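# Insert held peg into plate hole with left gripper

## Task

The left gripper starts out holding a peg a little above a plate, near the plate's hole. Lower the peg into that hole until it sits on the hole's bottom. Forcing or wedging the peg too hard counts as failure of the attempt.

## Robot and tools

Robot: two arms, left_arm and right_arm, each with a parallel two-finger gripper and a wrist camera (cam_left_wrist and cam_right_wrist, both 672x504 fisheye). Only the left arm matters for this job; the right arm should just be left alone by resending its present command. A loose object may occasionally get a brief shove. Anything that ends up off the table fails the task.

Frames. Results report positions (metres) and orientations (end_effector_quat_wxyz) in the scene frame: origin at table-top height, halfway between the two nominal arm bases, +z up, +x outward over the table, left_arm on the +y side (arm names do not match image sides). Real bases sit slightly off nominal; a BASES line, if present, gives calibrated spots. Reported poses can be wrong by a few centimetres, more at long reach. A gripper's fingers point along its own +z and open and close along its own y. end_effector_position is the point between the pads, roughly 1 cm short of the fingertips.

Rows. Every moving command uses rows of 14 numbers, each in [-1, 1]: dx, dy, dz, rx, ry, rz, opening for left_arm, then the same seven for right_arm, always all 14 even if one arm stays still. The first six per arm are an offset, not a pose: they are measured from that arm's Hand target as it stood when the action or move began, along that Hand target's own axes (not scene axes). 1.0 equals 0.6 m for dx, dy, dz and 180 degrees for the rotation vector rx, ry, rz. Repeating the same offset in a new call moves the arm further again. Six zeros re-requests the current Hand target. The opening is absolute: +1 fully open (0.094 m), -1 closed. Sending 0 for the opening is a real command (half open), so to keep the peg held, resend the left gripper's current opening from Tool commands (or the last value sent).

execute_actions(actions, cameras): actions is a list of actions; each action is a table of up to 15 rows, each row lasting one 1/30 s step; a short table repeats its last row until 15 steps. All rows in one action count from the action's starting Hand target. An empty list just returns state and images. cameras picks images: omitted/null/["all"] gives all, [] gives none, an unknown name invalidates the call.

move(target, speed, blend, opening_speed, blocking, cameras): drives each gripper in a straight line toward the offset given as one 14-number row, or a list of up to 15 rows, all counted from the same starting Hand targets. speed is m/s, 0.002 to 4.3, default 0.25 (rotation up to twice that in rad/s), one value or one per target. blend (m) rounds corners in a list. opening_speed (0.2 or more, per second on the -1..+1 scale) ramps the fingers. Paths last at least 0.5 s and are cut at 10 s. Moves do not avoid obstacles; grippers lag and overshoot more at speed. Faster contact means harder hits, and aiming further past a contact presses harder. Avoid paths passing close to an arm's own base. blocking=false returns after about 0.5 s while the move continues. The result adds a move: line: done, off_target, moving, held or fault, plus limits (paced = pose clipped; held = steps withheld). Done means at rest within 10 mm and 2 degrees; neither done nor off_target tells you about contact.

wait(seconds 0 to 10) lets time pass holding commands. stop() brakes a running move. zoom_image(camera, region [x0, y0, x1, y1], max 504x504 px) enlarges part of the latest image of that camera. finished_scene() ends the scene irreversibly; the peg must stay seated without help.

Result lines: end_effector_position and quat per arm; Hand target (last commanded pose after clipping, the base for next offsets); Tool commands; grip_measured (finger opening on the command scale; holding a hard part it reads a few hundredths below the part); Joint positions (waist, shoulder, elbow, wrist pitch, wrist yaw, wrist roll, then gripper in metres); Joint velocities ("within noise" means at rest); Joint torques (same order, include gravity, have per-unit offsets and noise; torques 3 and 4 flip sign beyond ±28 N m); step readings of position for action calls. Orientation commands are clipped to within 40 degrees of the measured one each step.

Behaviour to expect: friction and weight can leave the gripper a centimetre or more off target with no contact; a blocked arm keeps pressing until commanded back past its gripper. If it rests short, send the remaining distance as an offset. Tiny moves may not start.

For this task: look at both cameras to align peg and hole, correct in small xy offsets, then descend slowly (low speed, a few mm at a time) and stop once the peg bottoms out; do not aim far below contact. Keep the grip closed until seated, then decide whether to release by commanding an opening well above grip_measured, and back off gently. Avoid drops, slams, grippers or cameras touching each other, and long pushes.

Motor heat: holding loads, stretching or pushing unreachably heats motors; MOTOR HOT appears at 85 °C; at 100 °C that arm goes limp (OVER-TEMPERATURE FAULT) for 30 to 60 s or more.

Calibration lines give per-camera K, fisheye D and T_world_to_cam for projecting scene points into images; they are approximate and taken before the first action.

Each tool is called after "Request:" as a command line: name --argument value for each argument, lists and objects as JSON in quotes; but a table of rows of numbers goes row by row, as --pt "numbers of a row", without its own name.

## Session

Request:
wait --seconds 0

Scene clock: 0.00 s.
left_arm: end_effector_position=(+0.3492, +0.1375, +0.1849) grip_measured=-0.082 end_effector_quat_wxyz=(+0.006, +0.864, +0.503, +0.009) | right_arm: end_effector_position=(+0.4763, -0.3628, +0.5101) grip_measured=+1.000 end_effector_quat_wxyz=(+0.707, -0.006, +0.707, +0.006)
Joint positions: left_arm=[-0.504 1.561 1.26 -1.251 -0.01 1.559 0.043] | right_arm=[0 1.047 1.047 0 0 0 0.094]
Joint velocities: within noise
Joint torques (N m): no reading
Motor temperatures (°C): left_arm=[31 26 30 27 24 27 27] | right_arm=[27 27 27 29 30 29 27]
Heat: left arm: hottest waist 31 °C; right arm: hottest wrist yaw 30 °C.
Hand target: left_arm +0.3590, +0.1318, +0.2036; +0.027, +0.864, +0.503, +0.021 | right_arm +0.4764, -0.3628, +0.5272; +0.717, -0.006, +0.697, +0.006
Tool commands: left_gripper/opening=-1.0 right_gripper/opening=+1.0

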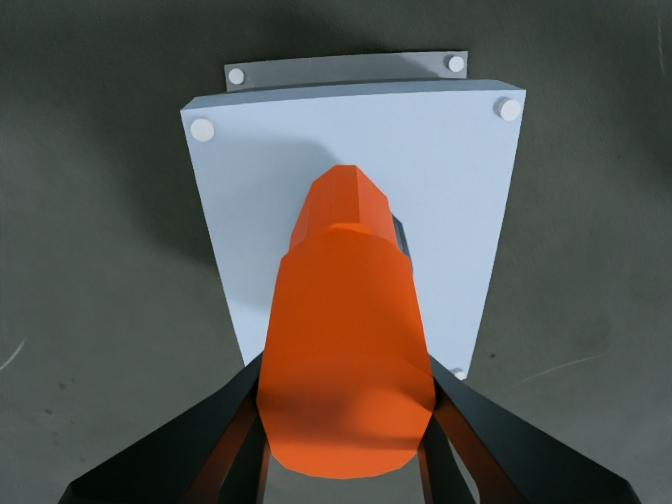

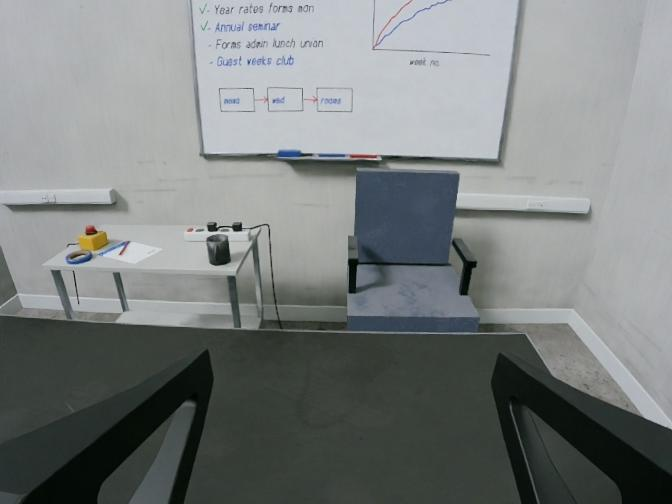

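Request:
zoom_image --camera "cam_left_wrist" --region '[240, 130, 460, 300]'

Request:
zoom_image --camera "cam_left_wrist" --region '[170, 40, 540, 400]'

Scaled by 2.291 from the camera's 672x504 image, which has a finer 960x720 frame.

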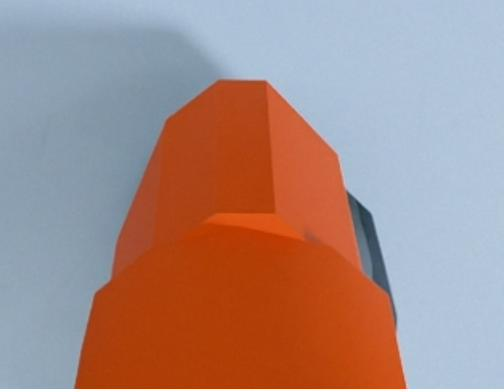

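Scaled by 1.362 from the camera's 672x504 image, which has a finer 960x720 frame.

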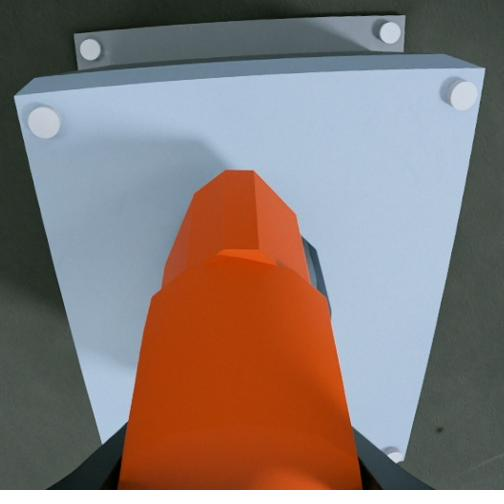

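Request:
move --target '[0,0,0,0,0,0,-1, 0.555,0.438,-0.093,-0.554,0.0407,-0.0485,1]' --speed 0.4

Scene clock: 6.00 s.
left_arm: end_effector_position=(+0.3492, +0.1375, +0.1849) grip_measured=-0.082 end_effector_quat_wxyz=(+0.006, +0.864, +0.503, +0.009) | right_arm: end_effector_position=(+0.4129, -0.1097, +0.1850) grip_measured=+1.000 end_effector_quat_wxyz=(-0.411, +0.585, -0.495, -0.493)
Joint positions: left_arm=[-0.504 1.561 1.26 -1.251 -0.01 1.559 0.043] | right_arm=[0.177 1.789 1.191 -0.859 -1.393 -1.446 0.094]
Joint velocities: within noise
Joint torques (N m): left_arm=[-1.79 -15.09 9.83 -0.1 0.15 0.01] | right_arm=[0.91 -11.28 11.78 0.51 -0.53 -0.12]
Motor temperatures (°C): left_arm=[31 27 31 27 24 27 27] | right_arm=[27 27 28 29 30 29 27]
Heat: left arm: hottest waist 31 °C; right arm: hottest wrist yaw 30 °C.
Hand target: left_arm +0.3590, +0.1318, +0.2036; +0.027, +0.864, +0.503, +0.021 | right_arm +0.4259, -0.1009, +0.1928; -0.416, +0.598, -0.481, -0.487
Off the commanded pose: left_arm 0.022 m, 3 deg | right_arm 0.018 m, 2 deg.
move: off_target (left_arm, right_arm)
camera_calibration:
cam_right_wrist: T_world_to_cam=[[0.985233, 0.165779, 0.0428212, -0.396457], [0.123937, -0.517934, -0.846395, 0.0957913], [-0.118136, 0.839203, -0.530832, 0.351806], [0, 0, 0, 1]] pos_world=[0.420291, -0.179898, 0.284804]

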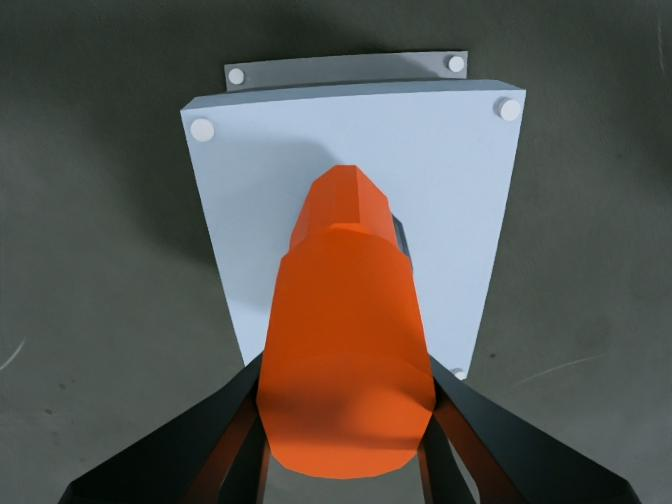

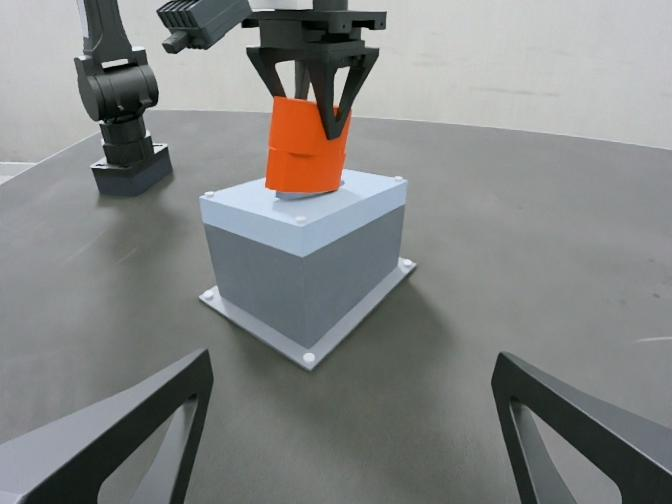

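Request:
zoom_image --camera "cam_right_wrist" --region '[190, 60, 420, 260]'

Scaled by 2.191 from the camera's 672x504 image, which has a finer 960x720 frame.

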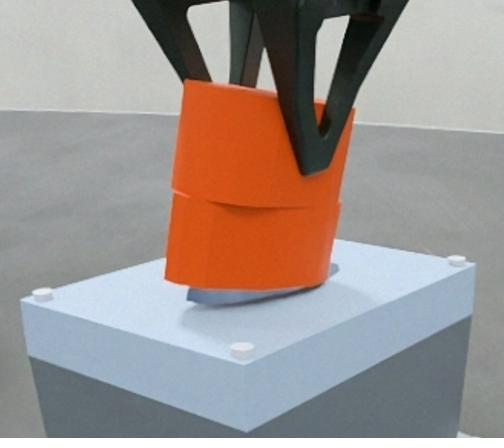

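Request:
move --target '[0,0,-0.12,0,0,0,-1, 0,0,0,0,0,0,1]' --speed 0.15

Request:
zoom_image --camera "cam_right_wrist" --region '[190, 0, 420, 260]'

Request:
zoom_image --camera "cam_left_wrist" --region '[170, 60, 530, 330]'

Scene clock: 9.07 s.
left_arm: end_effector_position=(+0.3400, +0.1430, +0.2461) grip_measured=-0.081 end_effector_quat_wxyz=(-0.001, +0.865, +0.503, +0.005) | right_arm: end_effector_position=(+0.4129, -0.1097, +0.1852) grip_measured=+1.000 end_effector_quat_wxyz=(-0.410, +0.586, -0.495, -0.494)
Joint positions: left_arm=[-0.504 1.508 1.364 -1.423 -0.01 1.559 0.043] | right_arm=[0.177 1.793 1.199 -0.884 -1.393 -1.467 0.094]
Joint velocities: within noise
Joint torques (N m): left_arm=[-1.85 -13.92 12.55 -0.57 0.15 0] | right_arm=[0.85 -11.28 11.82 0.44 -0.53 -0.1]
Motor temperatures (°C): left_arm=[31 27 31 27 24 27 27] | right_arm=[27 27 28 29 30 29 27]
Heat: left arm: hottest waist 31 °C; right arm: hottest wrist yaw 30 °C.
Hand target: left_arm +0.3545, +0.1336, +0.2753; +0.027, +0.864, +0.503, +0.021 | right_arm +0.4258, -0.1009, +0.1927; -0.416, +0.598, -0.481, -0.487
Off the commanded pose: left_arm 0.034 m, 4 deg | right_arm 0.017 m, 2 deg.
move: off_target (left_arm, right_arm)
camera_calibration:
cam_left_wrist: T_world_to_cam=[[-0.874714, 0.484591, -0.00681726, 0.232877], [0.435529, 0.792168, 0.427533, -0.325192], [0.212579, 0.371, -0.903974, 0.214733], [0, 0, 0, 1]] pos_world=[0.299683, 0.0650903, 0.33473]
cam_right_wrist: T_world_to_cam=[[0.984612, 0.169498, 0.0425345, -0.395764], [0.12574, -0.518123, -0.846013, 0.0950727], [-0.121359, 0.838343, -0.531463, 0.353246], [0, 0, 0, 1]] pos_world=[0.42059, -0.1798, 0.285003]

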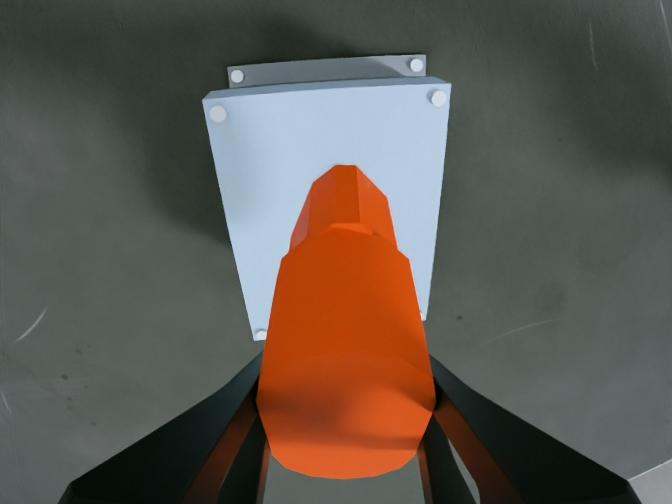

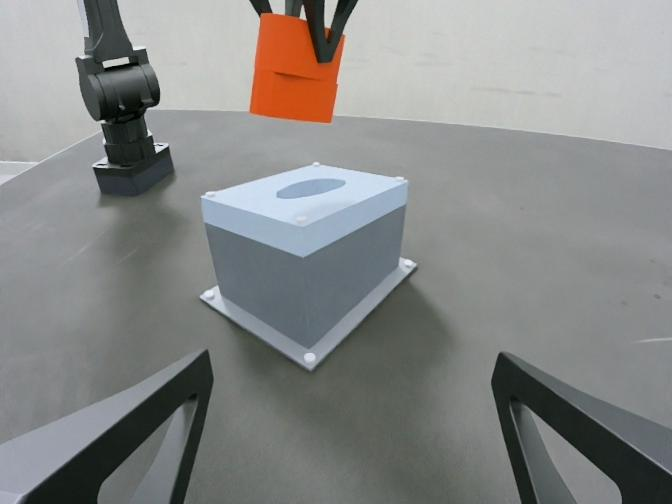

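Scaled by 1.938 from the camera's 672x504 image, which has a finer 960x720 frame.

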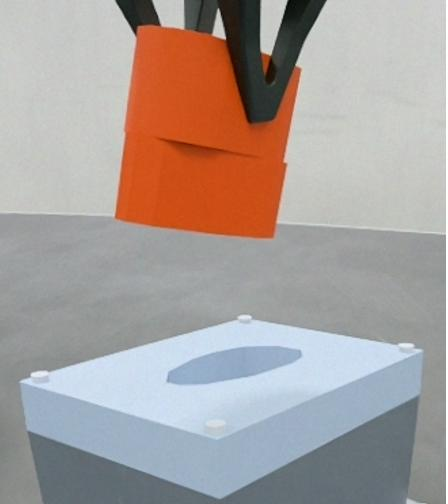

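Scaled by 1.400 from the camera's 672x504 image, which has a finer 960x720 frame.

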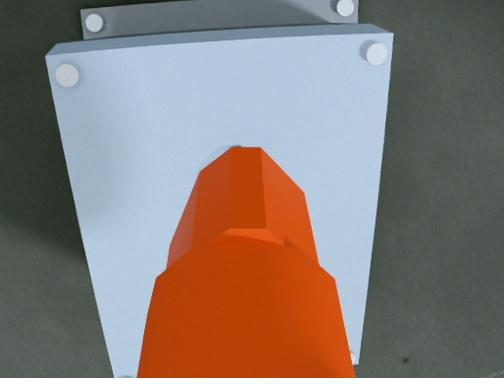

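Request:
move --target '[-0.117,0,-0.03,0,0,0,-1, 0,0,0,0,0,0,1]' --speed 0.2

Request:
zoom_image --camera "cam_left_wrist" --region '[180, 60, 520, 300]'

Request:
zoom_image --camera "cam_right_wrist" --region '[190, 150, 430, 270]'

Scene clock: 10.63 s.
left_arm: end_effector_position=(+0.3049, +0.0847, +0.2653) grip_measured=-0.081 end_effector_quat_wxyz=(-0.001, +0.866, +0.499, +0.009) | right_arm: end_effector_position=(+0.4130, -0.1097, +0.1853) grip_measured=+1.000 end_effector_quat_wxyz=(-0.410, +0.586, -0.494, -0.494)
Joint positions: left_arm=[-0.659 1.512 1.419 -1.472 -0.018 1.412 0.043] | right_arm=[0.177 1.793 1.199 -0.884 -1.393 -1.469 0.094]
Joint velocities: within noise
Joint torques (N m): left_arm=[-1.85 -13.39 12.92 -0.54 0.07 -0.09] | right_arm=[0.91 -11.4 11.81 0.46 -0.54 -0.11]
Motor temperatures (°C): left_arm=[31 27 32 27 24 27 27] | right_arm=[27 27 29 29 30 29 26]
Heat: left arm: hottest elbow 32 °C; right arm: hottest wrist yaw 30 °C.
Hand target: left_arm +0.3187, +0.0728, +0.2928; +0.027, +0.864, +0.503, +0.021 | right_arm +0.4259, -0.1009, +0.1929; -0.416, +0.598, -0.481, -0.487
Off the commanded pose: left_arm 0.033 m, 3 deg | right_arm 0.017 m, 2 deg.
move: off_target (left_arm, right_arm)
camera_calibration:
cam_left_wrist: T_world_to_cam=[[-0.870746, 0.491593, -0.0117567, 0.230105], [0.438606, 0.787257, 0.433418, -0.274118], [0.222321, 0.372241, -0.901116, 0.257375], [0, 0, 0, 1]] pos_world=[0.263373, 0.006878, 0.353438]
cam_right_wrist: T_world_to_cam=[[0.984536, 0.169657, 0.0436606, -0.396033], [0.126766, -0.517924, -0.845982, 0.0948371], [-0.120914, 0.838434, -0.531421, 0.353169], [0, 0, 0, 1]] pos_world=[0.42059, -0.179801, 0.285203]

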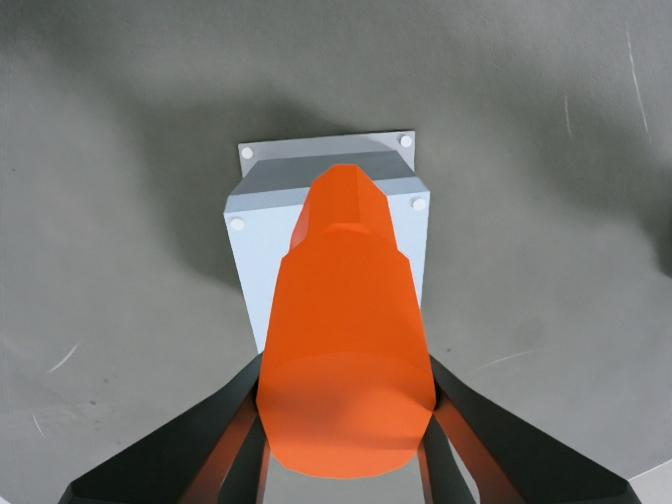

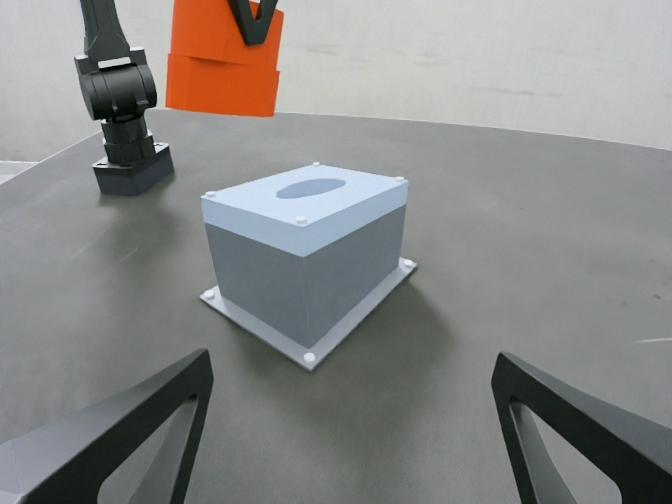

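Scaled by 1.482 from the camera's 672x504 image, which has a finer 960x720 frame.

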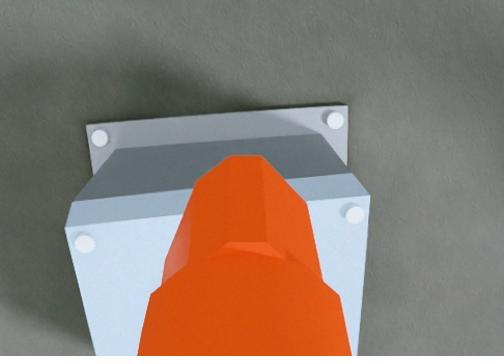

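Scaled by 2.100 from the camera's 672x504 image, which has a finer 960x720 frame.

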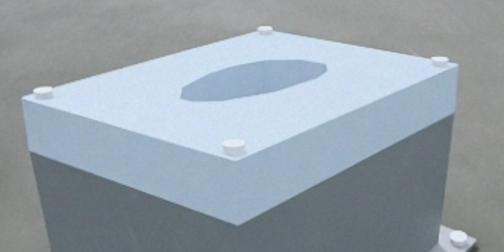

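Request:
move --target '[0.25,0,-0.03,0,0,0,-1, 0,0,0,0,0,0,1]' --speed 0.25

Request:
zoom_image --camera "cam_left_wrist" --region '[180, 20, 520, 300]'

Scene clock: 12.40 s.
left_arm: end_effector_position=(+0.3758, +0.2079, +0.2817) grip_measured=-0.081 end_effector_quat_wxyz=(+0.001, +0.863, +0.505, +0.001) | right_arm: end_effector_position=(+0.4130, -0.1097, +0.1853) grip_measured=+1.000 end_effector_quat_wxyz=(-0.410, +0.586, -0.494, -0.494)
Joint positions: left_arm=[-0.335 1.512 1.462 -1.519 -0.001 1.723 0.043] | right_arm=[0.177 1.793 1.199 -0.884 -1.393 -1.469 0.094]
Joint velocities: within noise
Joint torques (N m): left_arm=[-1.44 -13.86 12.92 -0.55 0.23 0.12] | right_arm=[0.91 -11.28 11.79 0.43 -0.53 -0.11]
Motor temperatures (°C): left_arm=[31 27 32 27 24 27 27] | right_arm=[27 27 29 29 30 29 26]
Heat: left arm: hottest elbow 32 °C; right arm: hottest wrist yaw 30 °C.
Hand target: left_arm +0.3917, +0.2038, +0.3120; +0.027, +0.864, +0.502, +0.021 | right_arm +0.4259, -0.1009, +0.1929; -0.416, +0.598, -0.481, -0.487
Off the commanded pose: left_arm 0.035 m, 4 deg | right_arm 0.017 m, 2 deg.
move: off_target (left_arm, right_arm)
camera_calibration:
cam_left_wrist: T_world_to_cam=[[-0.877314, 0.479888, -0.0053153, 0.234554], [0.43364, 0.797413, 0.41963, -0.405716], [0.205614, 0.365842, -0.90768, 0.219935], [0, 0, 0, 1]] pos_world=[0.336491, 0.130502, 0.371128]
cam_right_wrist: T_world_to_cam=[[0.984536, 0.169657, 0.0436606, -0.396033], [0.126766, -0.517924, -0.845982, 0.0948371], [-0.120914, 0.838434, -0.531421, 0.353169], [0, 0, 0, 1]] pos_world=[0.42059, -0.179801, 0.285203]

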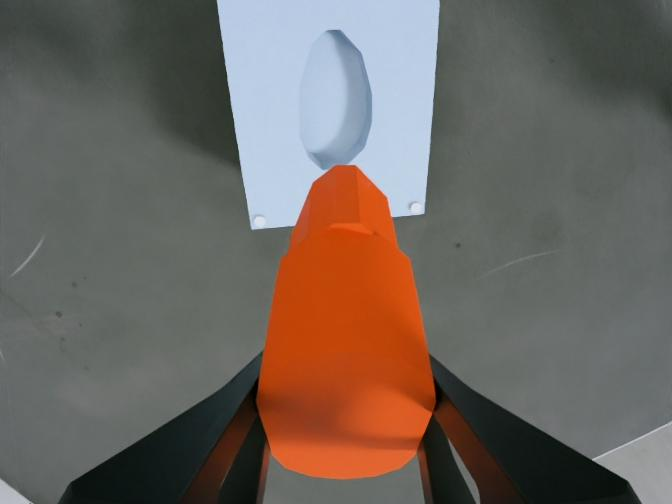

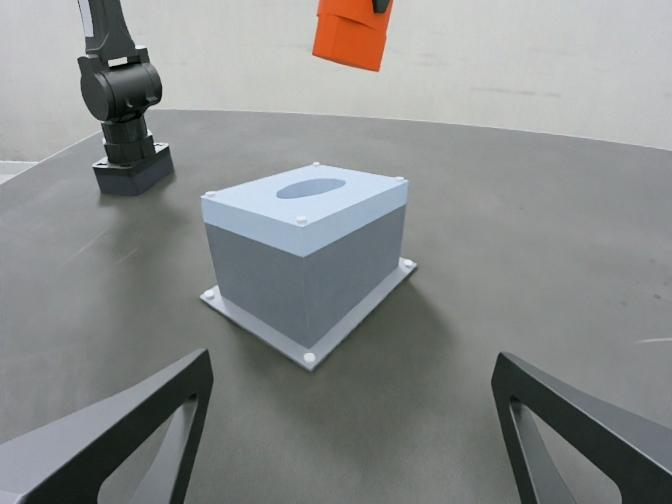

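Scaled by 1.482 from the camera's 672x504 image, which has a finer 960x720 frame.

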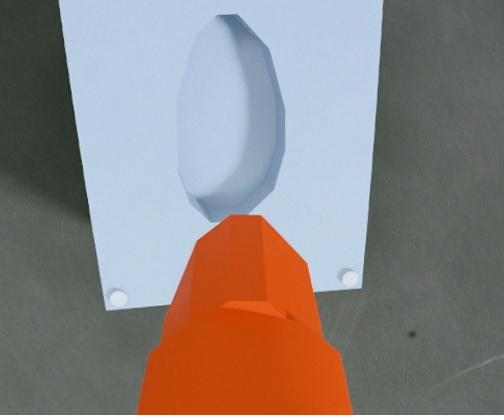

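Request:
move --target '[0.05,0,0,-0.165,-0.29,0,-1, 0,0,0,0,0,0,1]' --speed 0.4

Request:
zoom_image --camera "cam_right_wrist" --region '[230, 0, 470, 180]'

Scene clock: 15.93 s.
left_arm: end_effector_position=(+0.4046, +0.2268, +0.3086) grip_measured=-0.081 end_effector_quat_wxyz=(+0.449, +0.744, +0.437, -0.233) | right_arm: end_effector_position=(+0.4130, -0.1097, +0.1853) grip_measured=+1.000 end_effector_quat_wxyz=(-0.410, +0.586, -0.494, -0.494)
Joint positions: left_arm=[0.049 1.504 1.292 -1.308 1.06 2.072 0.043] | right_arm=[0.177 1.793 1.199 -0.884 -1.393 -1.469 0.094]
Joint velocities: within noise
Joint torques (N m): left_arm=[-1.26 -13.57 7.68 0.31 1.01 0.04] | right_arm=[0.79 -11.34 11.82 0.47 -0.53 -0.1]
Motor temperatures (°C): left_arm=[31 27 33 27 24 27 27] | right_arm=[27 28 29 29 30 29 26]
Heat: left arm: hottest elbow 33 °C; right arm: hottest wrist yaw 30 °C.
Hand target: left_arm +0.4065, +0.2299, +0.3122; +0.455, +0.750, +0.418, -0.233 | right_arm +0.4259, -0.1009, +0.1929; -0.416, +0.598, -0.481, -0.487
Off the commanded pose: left_arm 0.005 m, 2 deg | right_arm 0.017 m, 2 deg.
joint sent to its limit (left arm) — joint 6 (wrist roll), upper limit. The joint targets still meet the commanded pose.
move: off_target (right_arm)
camera_calibration:
cam_left_wrist: T_world_to_cam=[[-0.865664, 0.206618, -0.455999, 0.447263], [0.432343, 0.767772, -0.47287, -0.161943], [0.2524, -0.606494, -0.753962, 0.385688], [0, 0, 0, 1]] pos_world=[0.359847, 0.26584, 0.418167]
cam_right_wrist: T_world_to_cam=[[0.984536, 0.169657, 0.0436606, -0.396033], [0.126766, -0.517924, -0.845982, 0.0948371], [-0.120914, 0.838434, -0.531421, 0.353169], [0, 0, 0, 1]] pos_world=[0.42059, -0.179801, 0.285203]

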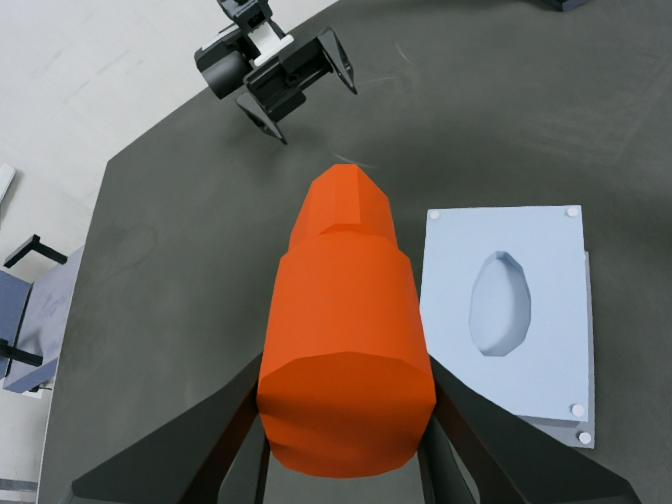

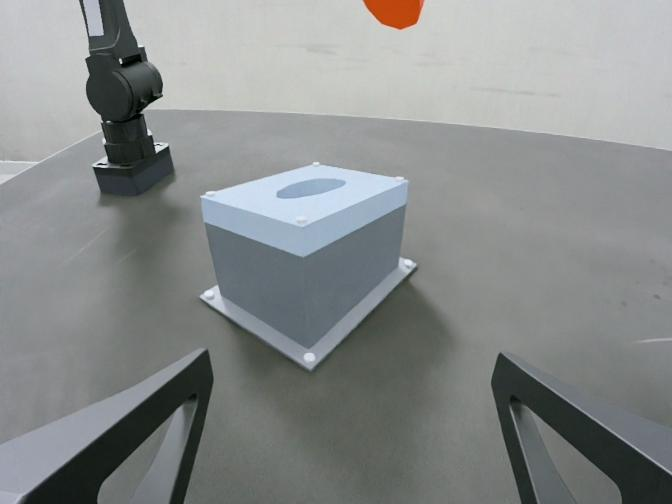

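Scaled by 2.100 from the camera's 672x504 image, which has a finer 960x720 frame.

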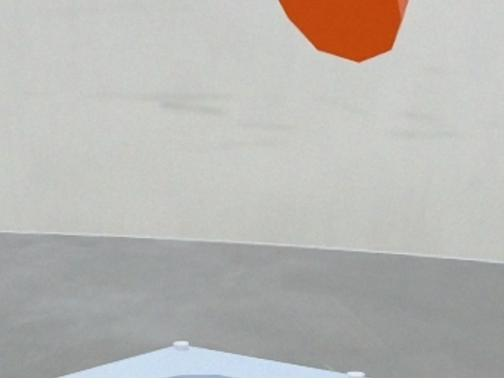

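Request:
zoom_image --camera "cam_left_wrist" --region '[400, 190, 610, 460]'

Request:
move --target '[0,0,0,0,0,0,-1, -0.25,0,0,0,0,0,1]' --speed 0.25

Request:
zoom_image --camera "cam_right_wrist" --region '[230, 50, 470, 250]'

Scaled by 1.867 from the camera's 672x504 image, which has a finer 960x720 frame.

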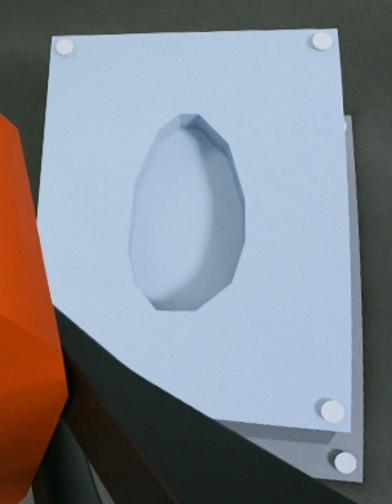

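Scene clock: 17.87 s.
left_arm: end_effector_position=(+0.4046, +0.2268, +0.3086) grip_measured=-0.081 end_effector_quat_wxyz=(+0.449, +0.744, +0.437, -0.233) | right_arm: end_effector_position=(+0.4080, -0.0847, +0.3277) grip_measured=+1.000 end_effector_quat_wxyz=(-0.409, +0.590, -0.491, -0.493)
Joint positions: left_arm=[0.049 1.504 1.292 -1.308 1.06 2.073 0.043] | right_arm=[0.228 1.606 1.351 -0.985 -1.38 -1.233 0.094]
Joint velocities: within noise
Joint torques (N m): left_arm=[-1.2 -13.51 7.71 0.31 1.01 0.04] | right_arm=[0.85 -10.87 12.82 1.54 -0.51 0.16]
Motor temperatures (°C): left_arm=[31 27 33 27 24 27 28] | right_arm=[27 28 29 29 30 29 26]
Heat: left arm: hottest elbow 33 °C; right arm: hottest wrist yaw 30 °C.
Hand target: left_arm +0.4065, +0.2299, +0.3123; +0.455, +0.750, +0.418, -0.234 | right_arm +0.4166, -0.0754, +0.3403; -0.416, +0.598, -0.481, -0.487
Off the commanded pose: left_arm 0.005 m, 2 deg | right_arm 0.018 m, 2 deg.
joint sent to its limit (left arm) — joint 6 (wrist roll), upper limit. The joint targets still meet the commanded pose.
move: off_target (right_arm)
camera_calibration:
cam_left_wrist: T_world_to_cam=[[-0.86527, 0.206772, -0.456676, 0.447277], [0.432963, 0.767423, -0.472869, -0.16203], [0.252687, -0.606884, -0.753553, 0.385542], [0, 0, 0, 1]] pos_world=[0.359746, 0.26584, 0.418168]
cam_right_wrist: T_world_to_cam=[[0.983043, 0.176404, 0.0500742, -0.40249], [0.136041, -0.51848, -0.844199, 0.224393], [-0.122957, 0.836696, -0.533686, 0.408689], [0, 0, 0, 1]] pos_world=[0.415389, -0.154605, 0.427698]

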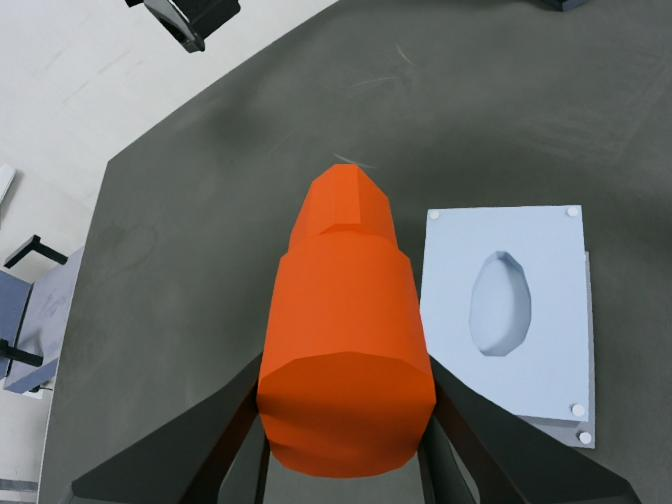

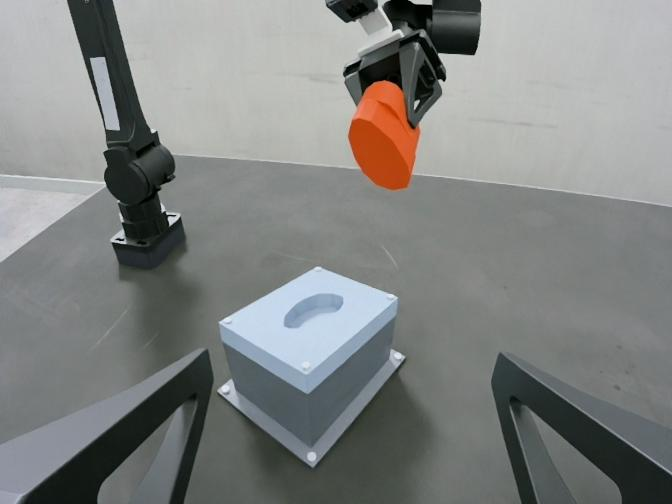

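Scaled by 2.100 from the camera's 672x504 image, which has a finer 960x720 frame.

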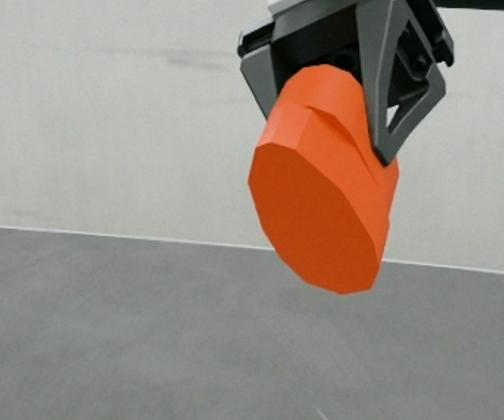

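Request:
zoom_image --camera "cam_right_wrist" --region '[330, 70, 450, 200]'

Request:
zoom_image --camera "cam_right_wrist" --region '[210, 255, 410, 475]'

Request:
zoom_image --camera "cam_left_wrist" --region '[410, 200, 600, 390]'

Request:
zoom_image --camera "cam_left_wrist" --region '[245, 150, 445, 400]'

Scaled by 3.877 from the camera's 672x504 image, which has a finer 960x720 frame.

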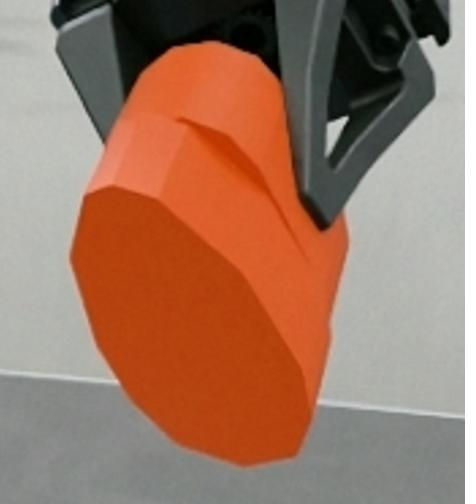

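Scaled by 2.291 from the camera's 672x504 image, which has a finer 960x720 frame.

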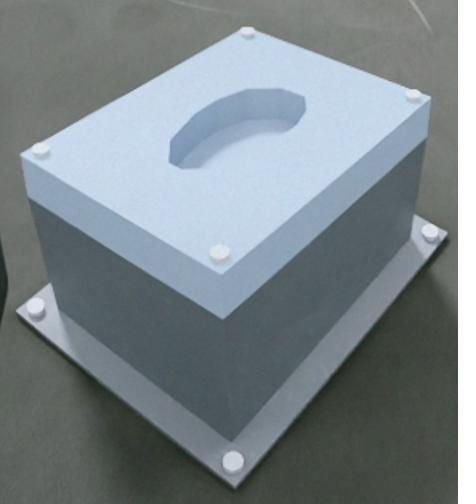

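Scaled by 2.653 from the camera's 672x504 image, which has a finer 960x720 frame.

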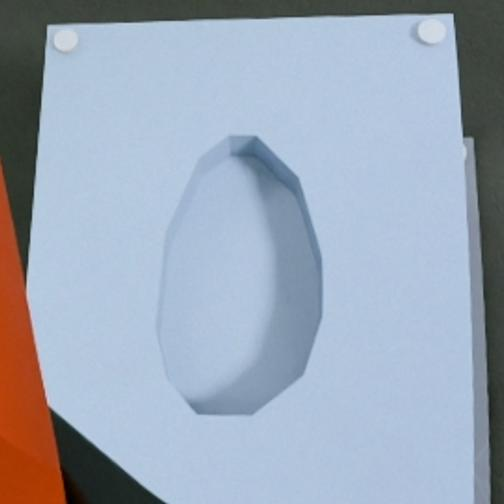

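Scaled by 2.016 from the camera's 672x504 image, which has a finer 960x720 frame.

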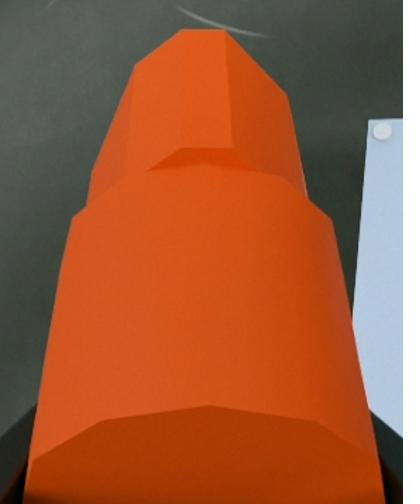

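Request:
move --target '[-0.0311,-0.0107,0.0377,0.165,0.29,0,-1, 0,0,0,0,0,0,1]' --speed 0.4 --cameras '[]'

Request:
move --target '[-0.133,0,0.12,-0.0223,0.0318,0,-1, 0,0,0,0,0,0,1]' --speed 0.2

Request:
zoom_image --camera "cam_right_wrist" --region '[200, 130, 430, 410]'

Request:
zoom_image --camera "cam_left_wrist" --region '[190, 60, 520, 300]'

Scene clock: 24.60 s.
left_arm: end_effector_position=(+0.3773, +0.2119, +0.2826) grip_measured=-0.081 end_effector_quat_wxyz=(+0.003, +0.865, +0.502, +0.000) | right_arm: end_effector_position=(+0.4080, -0.0847, +0.3277) grip_measured=+1.000 end_effector_quat_wxyz=(-0.409, +0.590, -0.492, -0.493)
Joint positions: left_arm=[-0.323 1.51 1.463 -1.519 0.004 1.742 0.043] | right_arm=[0.228 1.606 1.351 -0.985 -1.38 -1.23 0.094]
Joint velocities: within noise
Joint torques (N m): left_arm=[-2.2 -13.74 12.89 -0.58 0.1 -0.08] | right_arm=[0.97 -10.75 12.72 1.63 -0.5 0.15]
Motor temperatures (°C): left_arm=[31 27 33 27 25 27 28] | right_arm=[27 28 30 29 30 29 26]
Heat: left arm: hottest elbow 33 °C; right arm: hottest elbow 30 °C.
Hand target: left_arm +0.3918, +0.2039, +0.3121; +0.027, +0.864, +0.503, +0.021 | right_arm +0.4165, -0.0754, +0.3403; -0.416, +0.598, -0.481, -0.487
Off the commanded pose: left_arm 0.034 m, 4 deg | right_arm 0.018 m, 2 deg.
move: off_target (left_arm, right_arm)
No camera images: "cameras" was empty.

Scene clock: 26.03 s.
left_arm: end_effector_position=(+0.3564, +0.1350, +0.2317) grip_measured=-0.081 end_effector_quat_wxyz=(+0.018, +0.863, +0.500, +0.073) | right_arm: end_effector_position=(+0.4080, -0.0847, +0.3277) grip_measured=+1.000 end_effector_quat_wxyz=(-0.409, +0.590, -0.492, -0.493)
Joint positions: left_arm=[-0.539 1.5 1.311 -1.281 -0.113 1.533 0.043] | right_arm=[0.228 1.606 1.351 -0.985 -1.38 -1.23 0.094]
Joint velocities: within noise
Joint torques (N m): left_arm=[-2.08 -14.74 7.77 0.5 -0.01 -0.1] | right_arm=[1.08 -10.87 12.71 1.63 -0.5 0.16]
Motor temperatures (°C): left_arm=[31 28 33 27 25 27 28] | right_arm=[27 28 31 29 30 29 26]
Heat: left arm: hottest elbow 33 °C; right arm: hottest elbow 31 °C.
Hand target: left_arm +0.3568, +0.1326, +0.2394; +0.032, +0.860, +0.502, +0.081 | right_arm +0.4165, -0.0754, +0.3403; -0.416, +0.598, -0.481, -0.487
Off the commanded pose: left_arm 0.008 m, 2 deg | right_arm 0.018 m, 2 deg.
move: off_target (right_arm)
camera_calibration:
cam_left_wrist: T_world_to_cam=[[-0.864912, 0.489923, -0.109104, 0.270507], [0.374005, 0.774037, 0.510869, -0.314901], [0.334736, 0.401051, -0.852707, 0.14177], [0, 0, 0, 1]] pos_world=[0.304284, 0.0543608, 0.311274]
cam_right_wrist: T_world_to_cam=[[0.983238, 0.175948, 0.0478007, -0.401882], [0.133903, -0.518916, -0.844273, 0.225271], [-0.123743, 0.836522, -0.533778, 0.408969], [0, 0, 0, 1]] pos_world=[0.415589, -0.154505, 0.427699]

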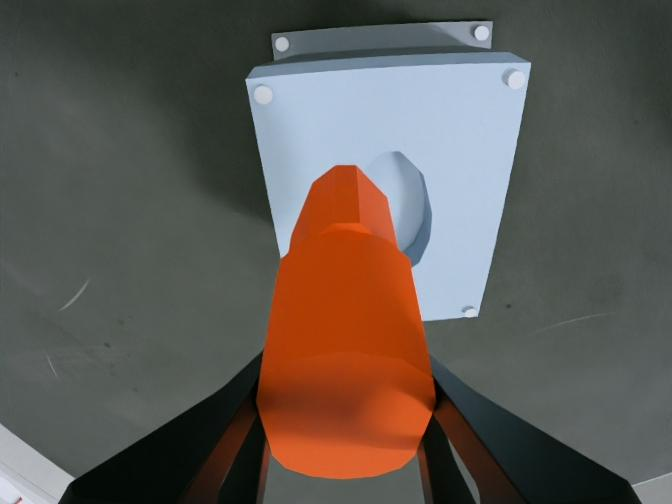

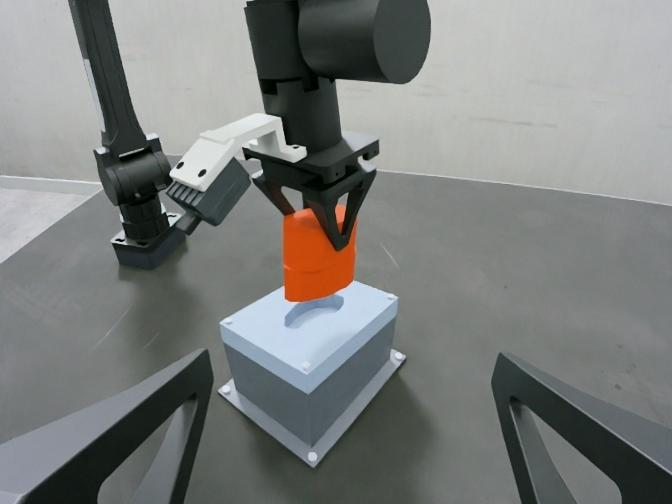

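Scaled by 1.800 from the camera's 672x504 image, which has a finer 960x720 frame.

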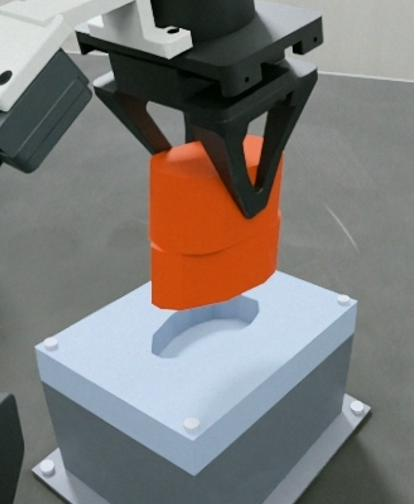

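Scaled by 1.527 from the camera's 672x504 image, which has a finer 960x720 frame.

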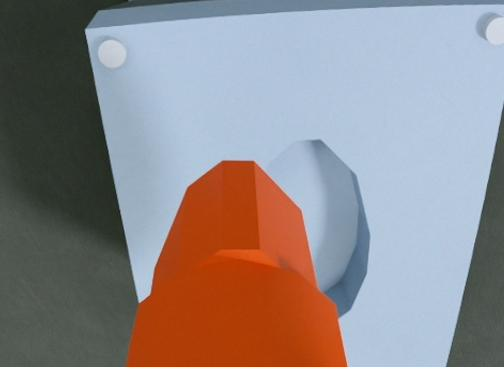

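Request:
zoom_image --camera "cam_left_wrist" --region '[280, 130, 450, 290]'

Request:
zoom_image --camera "cam_right_wrist" --region '[260, 190, 380, 350]'

Scaled by 2.965 from the camera's 672x504 image, which has a finer 960x720 frame.

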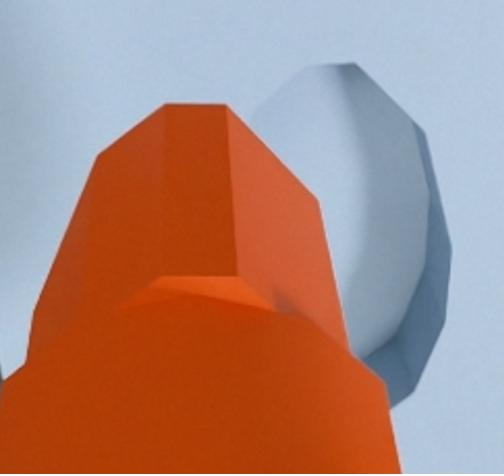

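Scaled by 3.150 from the camera's 672x504 image, which has a finer 960x720 frame.

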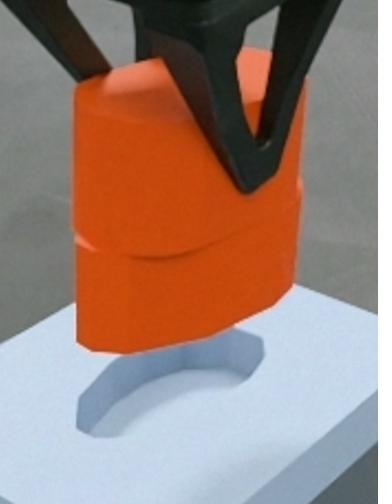

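Request:
move --target '[0.0135,-0.033,0.025,0,0,-0.011,-1, 0,0,0,0,0,0,1]' --speed 0.15

Request:
zoom_image --camera "cam_left_wrist" --region '[280, 110, 420, 250]'

Request:
zoom_image --camera "cam_right_wrist" --region '[240, 190, 380, 350]'

Scene clock: 28.70 s.
left_arm: end_effector_position=(+0.3427, +0.1459, +0.2122) grip_measured=-0.081 end_effector_quat_wxyz=(+0.016, +0.858, +0.508, +0.072) | right_arm: end_effector_position=(+0.4080, -0.0847, +0.3277) grip_measured=+1.000 end_effector_quat_wxyz=(-0.409, +0.589, -0.492, -0.493)
Joint positions: left_arm=[-0.535 1.47 1.226 -1.232 -0.113 1.518 0.043] | right_arm=[0.228 1.606 1.351 -0.985 -1.38 -1.23 0.094]
Joint velocities: within noise
Joint torques (N m): left_arm=[-0.91 -14.74 7.64 0.47 0.08 -0.1] | right_arm=[0.97 -10.81 12.75 1.62 -0.5 0.15]
Motor temperatures (°C): left_arm=[31 28 33 27 24 27 28] | right_arm=[27 28 31 29 30 29 26]
Heat: left arm: hottest elbow 33 °C; right arm: hottest elbow 31 °C.
Hand target: left_arm +0.3463, +0.1498, +0.2229; +0.033, +0.852, +0.517, +0.081 | right_arm +0.4165, -0.0754, +0.3403; -0.416, +0.598, -0.481, -0.487
Off the commanded pose: left_arm 0.012 m, 3 deg | right_arm 0.018 m, 2 deg.
move: off_target (left_arm, right_arm)
camera_calibration:
cam_left_wrist: T_world_to_cam=[[-0.874251, 0.473905, -0.105351, 0.255917], [0.361605, 0.780462, 0.51002, -0.304763], [0.323924, 0.40779, -0.853686, 0.128235], [0, 0, 0, 1]] pos_world=[0.292401, 0.0642823, 0.291869]
cam_right_wrist: T_world_to_cam=[[0.983259, 0.175929, 0.0474314, -0.401834], [0.133583, -0.518959, -0.844297, 0.225395], [-0.123922, 0.836499, -0.533772, 0.40905], [0, 0, 0, 1]] pos_world=[0.415688, -0.154505, 0.4277]

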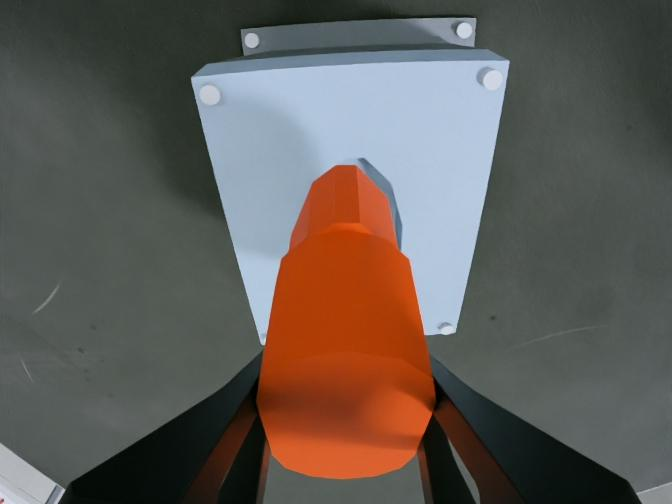

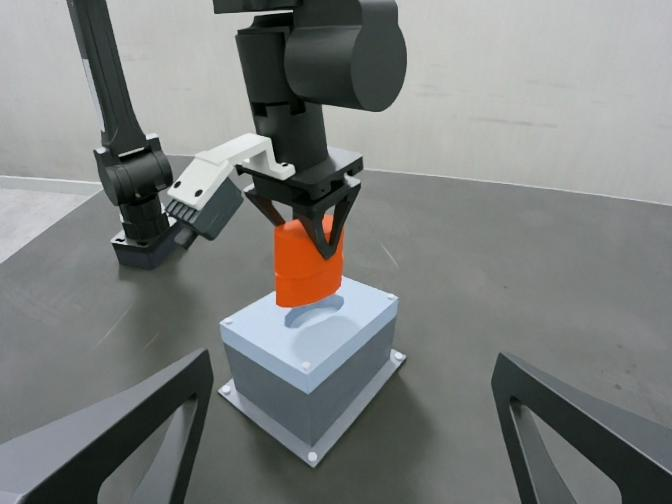

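Scaled by 3.600 from the camera's 672x504 image, which has a finer 960x720 frame.

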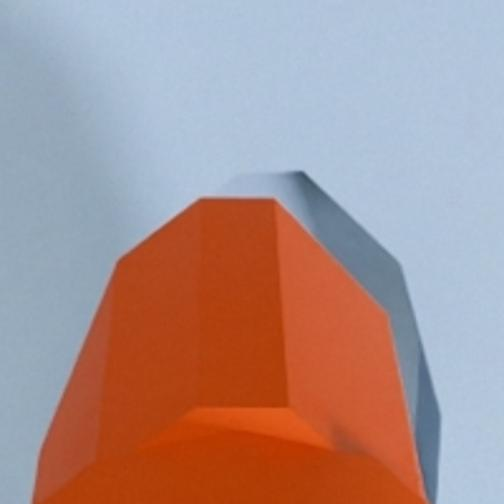

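Scaled by 3.150 from the camera's 672x504 image, which has a finer 960x720 frame.

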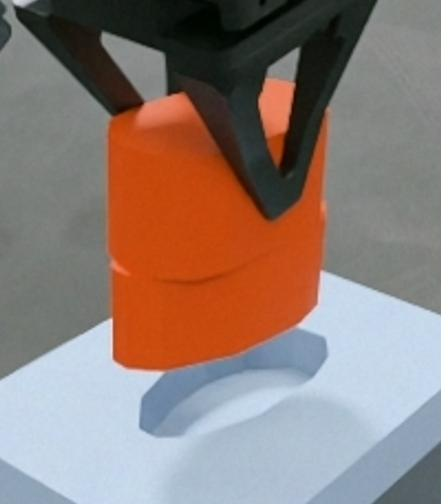

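Request:
zoom_image --camera "cam_left_wrist" --region '[325, 145, 410, 230]'

Request:
zoom_image --camera "cam_right_wrist" --region '[265, 260, 355, 350]'

Scaled by 5.929 from the camera's 672x504 image, which has a finer 960x720 frame.

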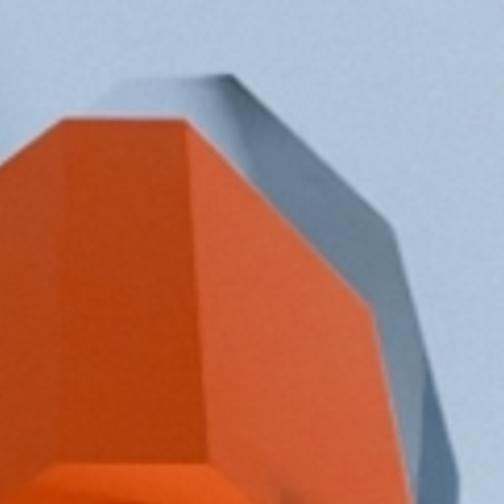

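Scaled by 5.600 from the camera's 672x504 image, which has a finer 960x720 frame.

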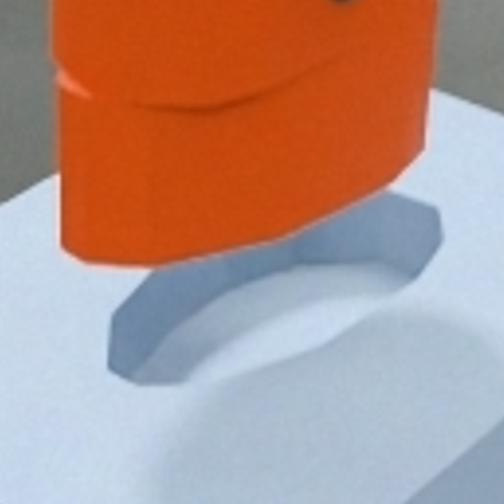

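Request:
zoom_image --camera "cam_left_wrist" --region '[180, 5, 290, 115]'

Request:
zoom_image --camera "cam_left_wrist" --region '[420, 5, 530, 115]'

Request:
zoom_image --camera "cam_right_wrist" --region '[215, 200, 405, 390]'

Scaled by 4.582 from the camera's 672x504 image, which has a finer 960x720 frame.

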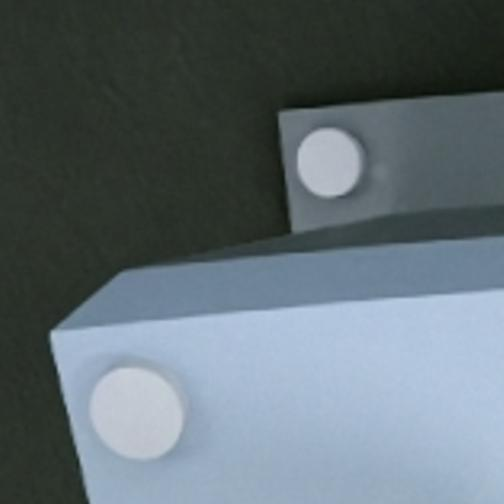

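Scaled by 4.582 from the camera's 672x504 image, which has a finer 960x720 frame.

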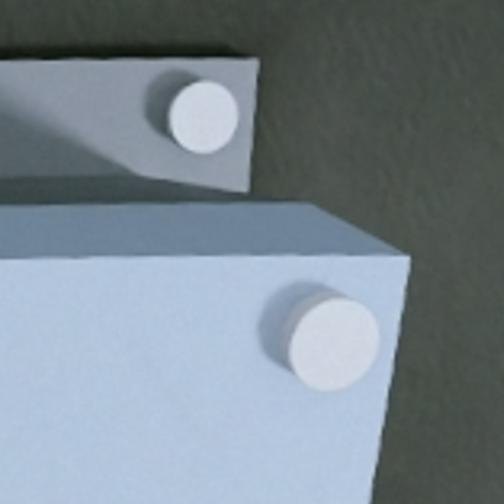

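Scaled by 2.653 from the camera's 672x504 image, which has a finer 960x720 frame.

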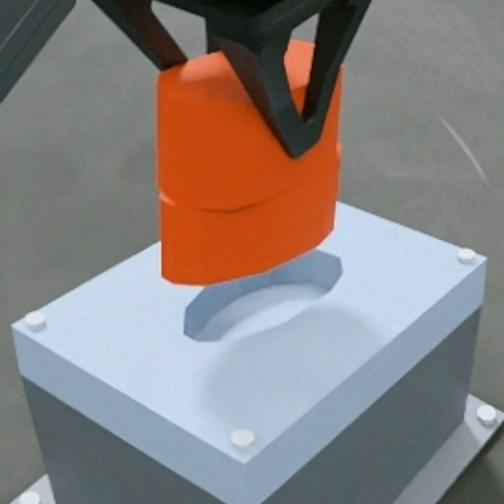

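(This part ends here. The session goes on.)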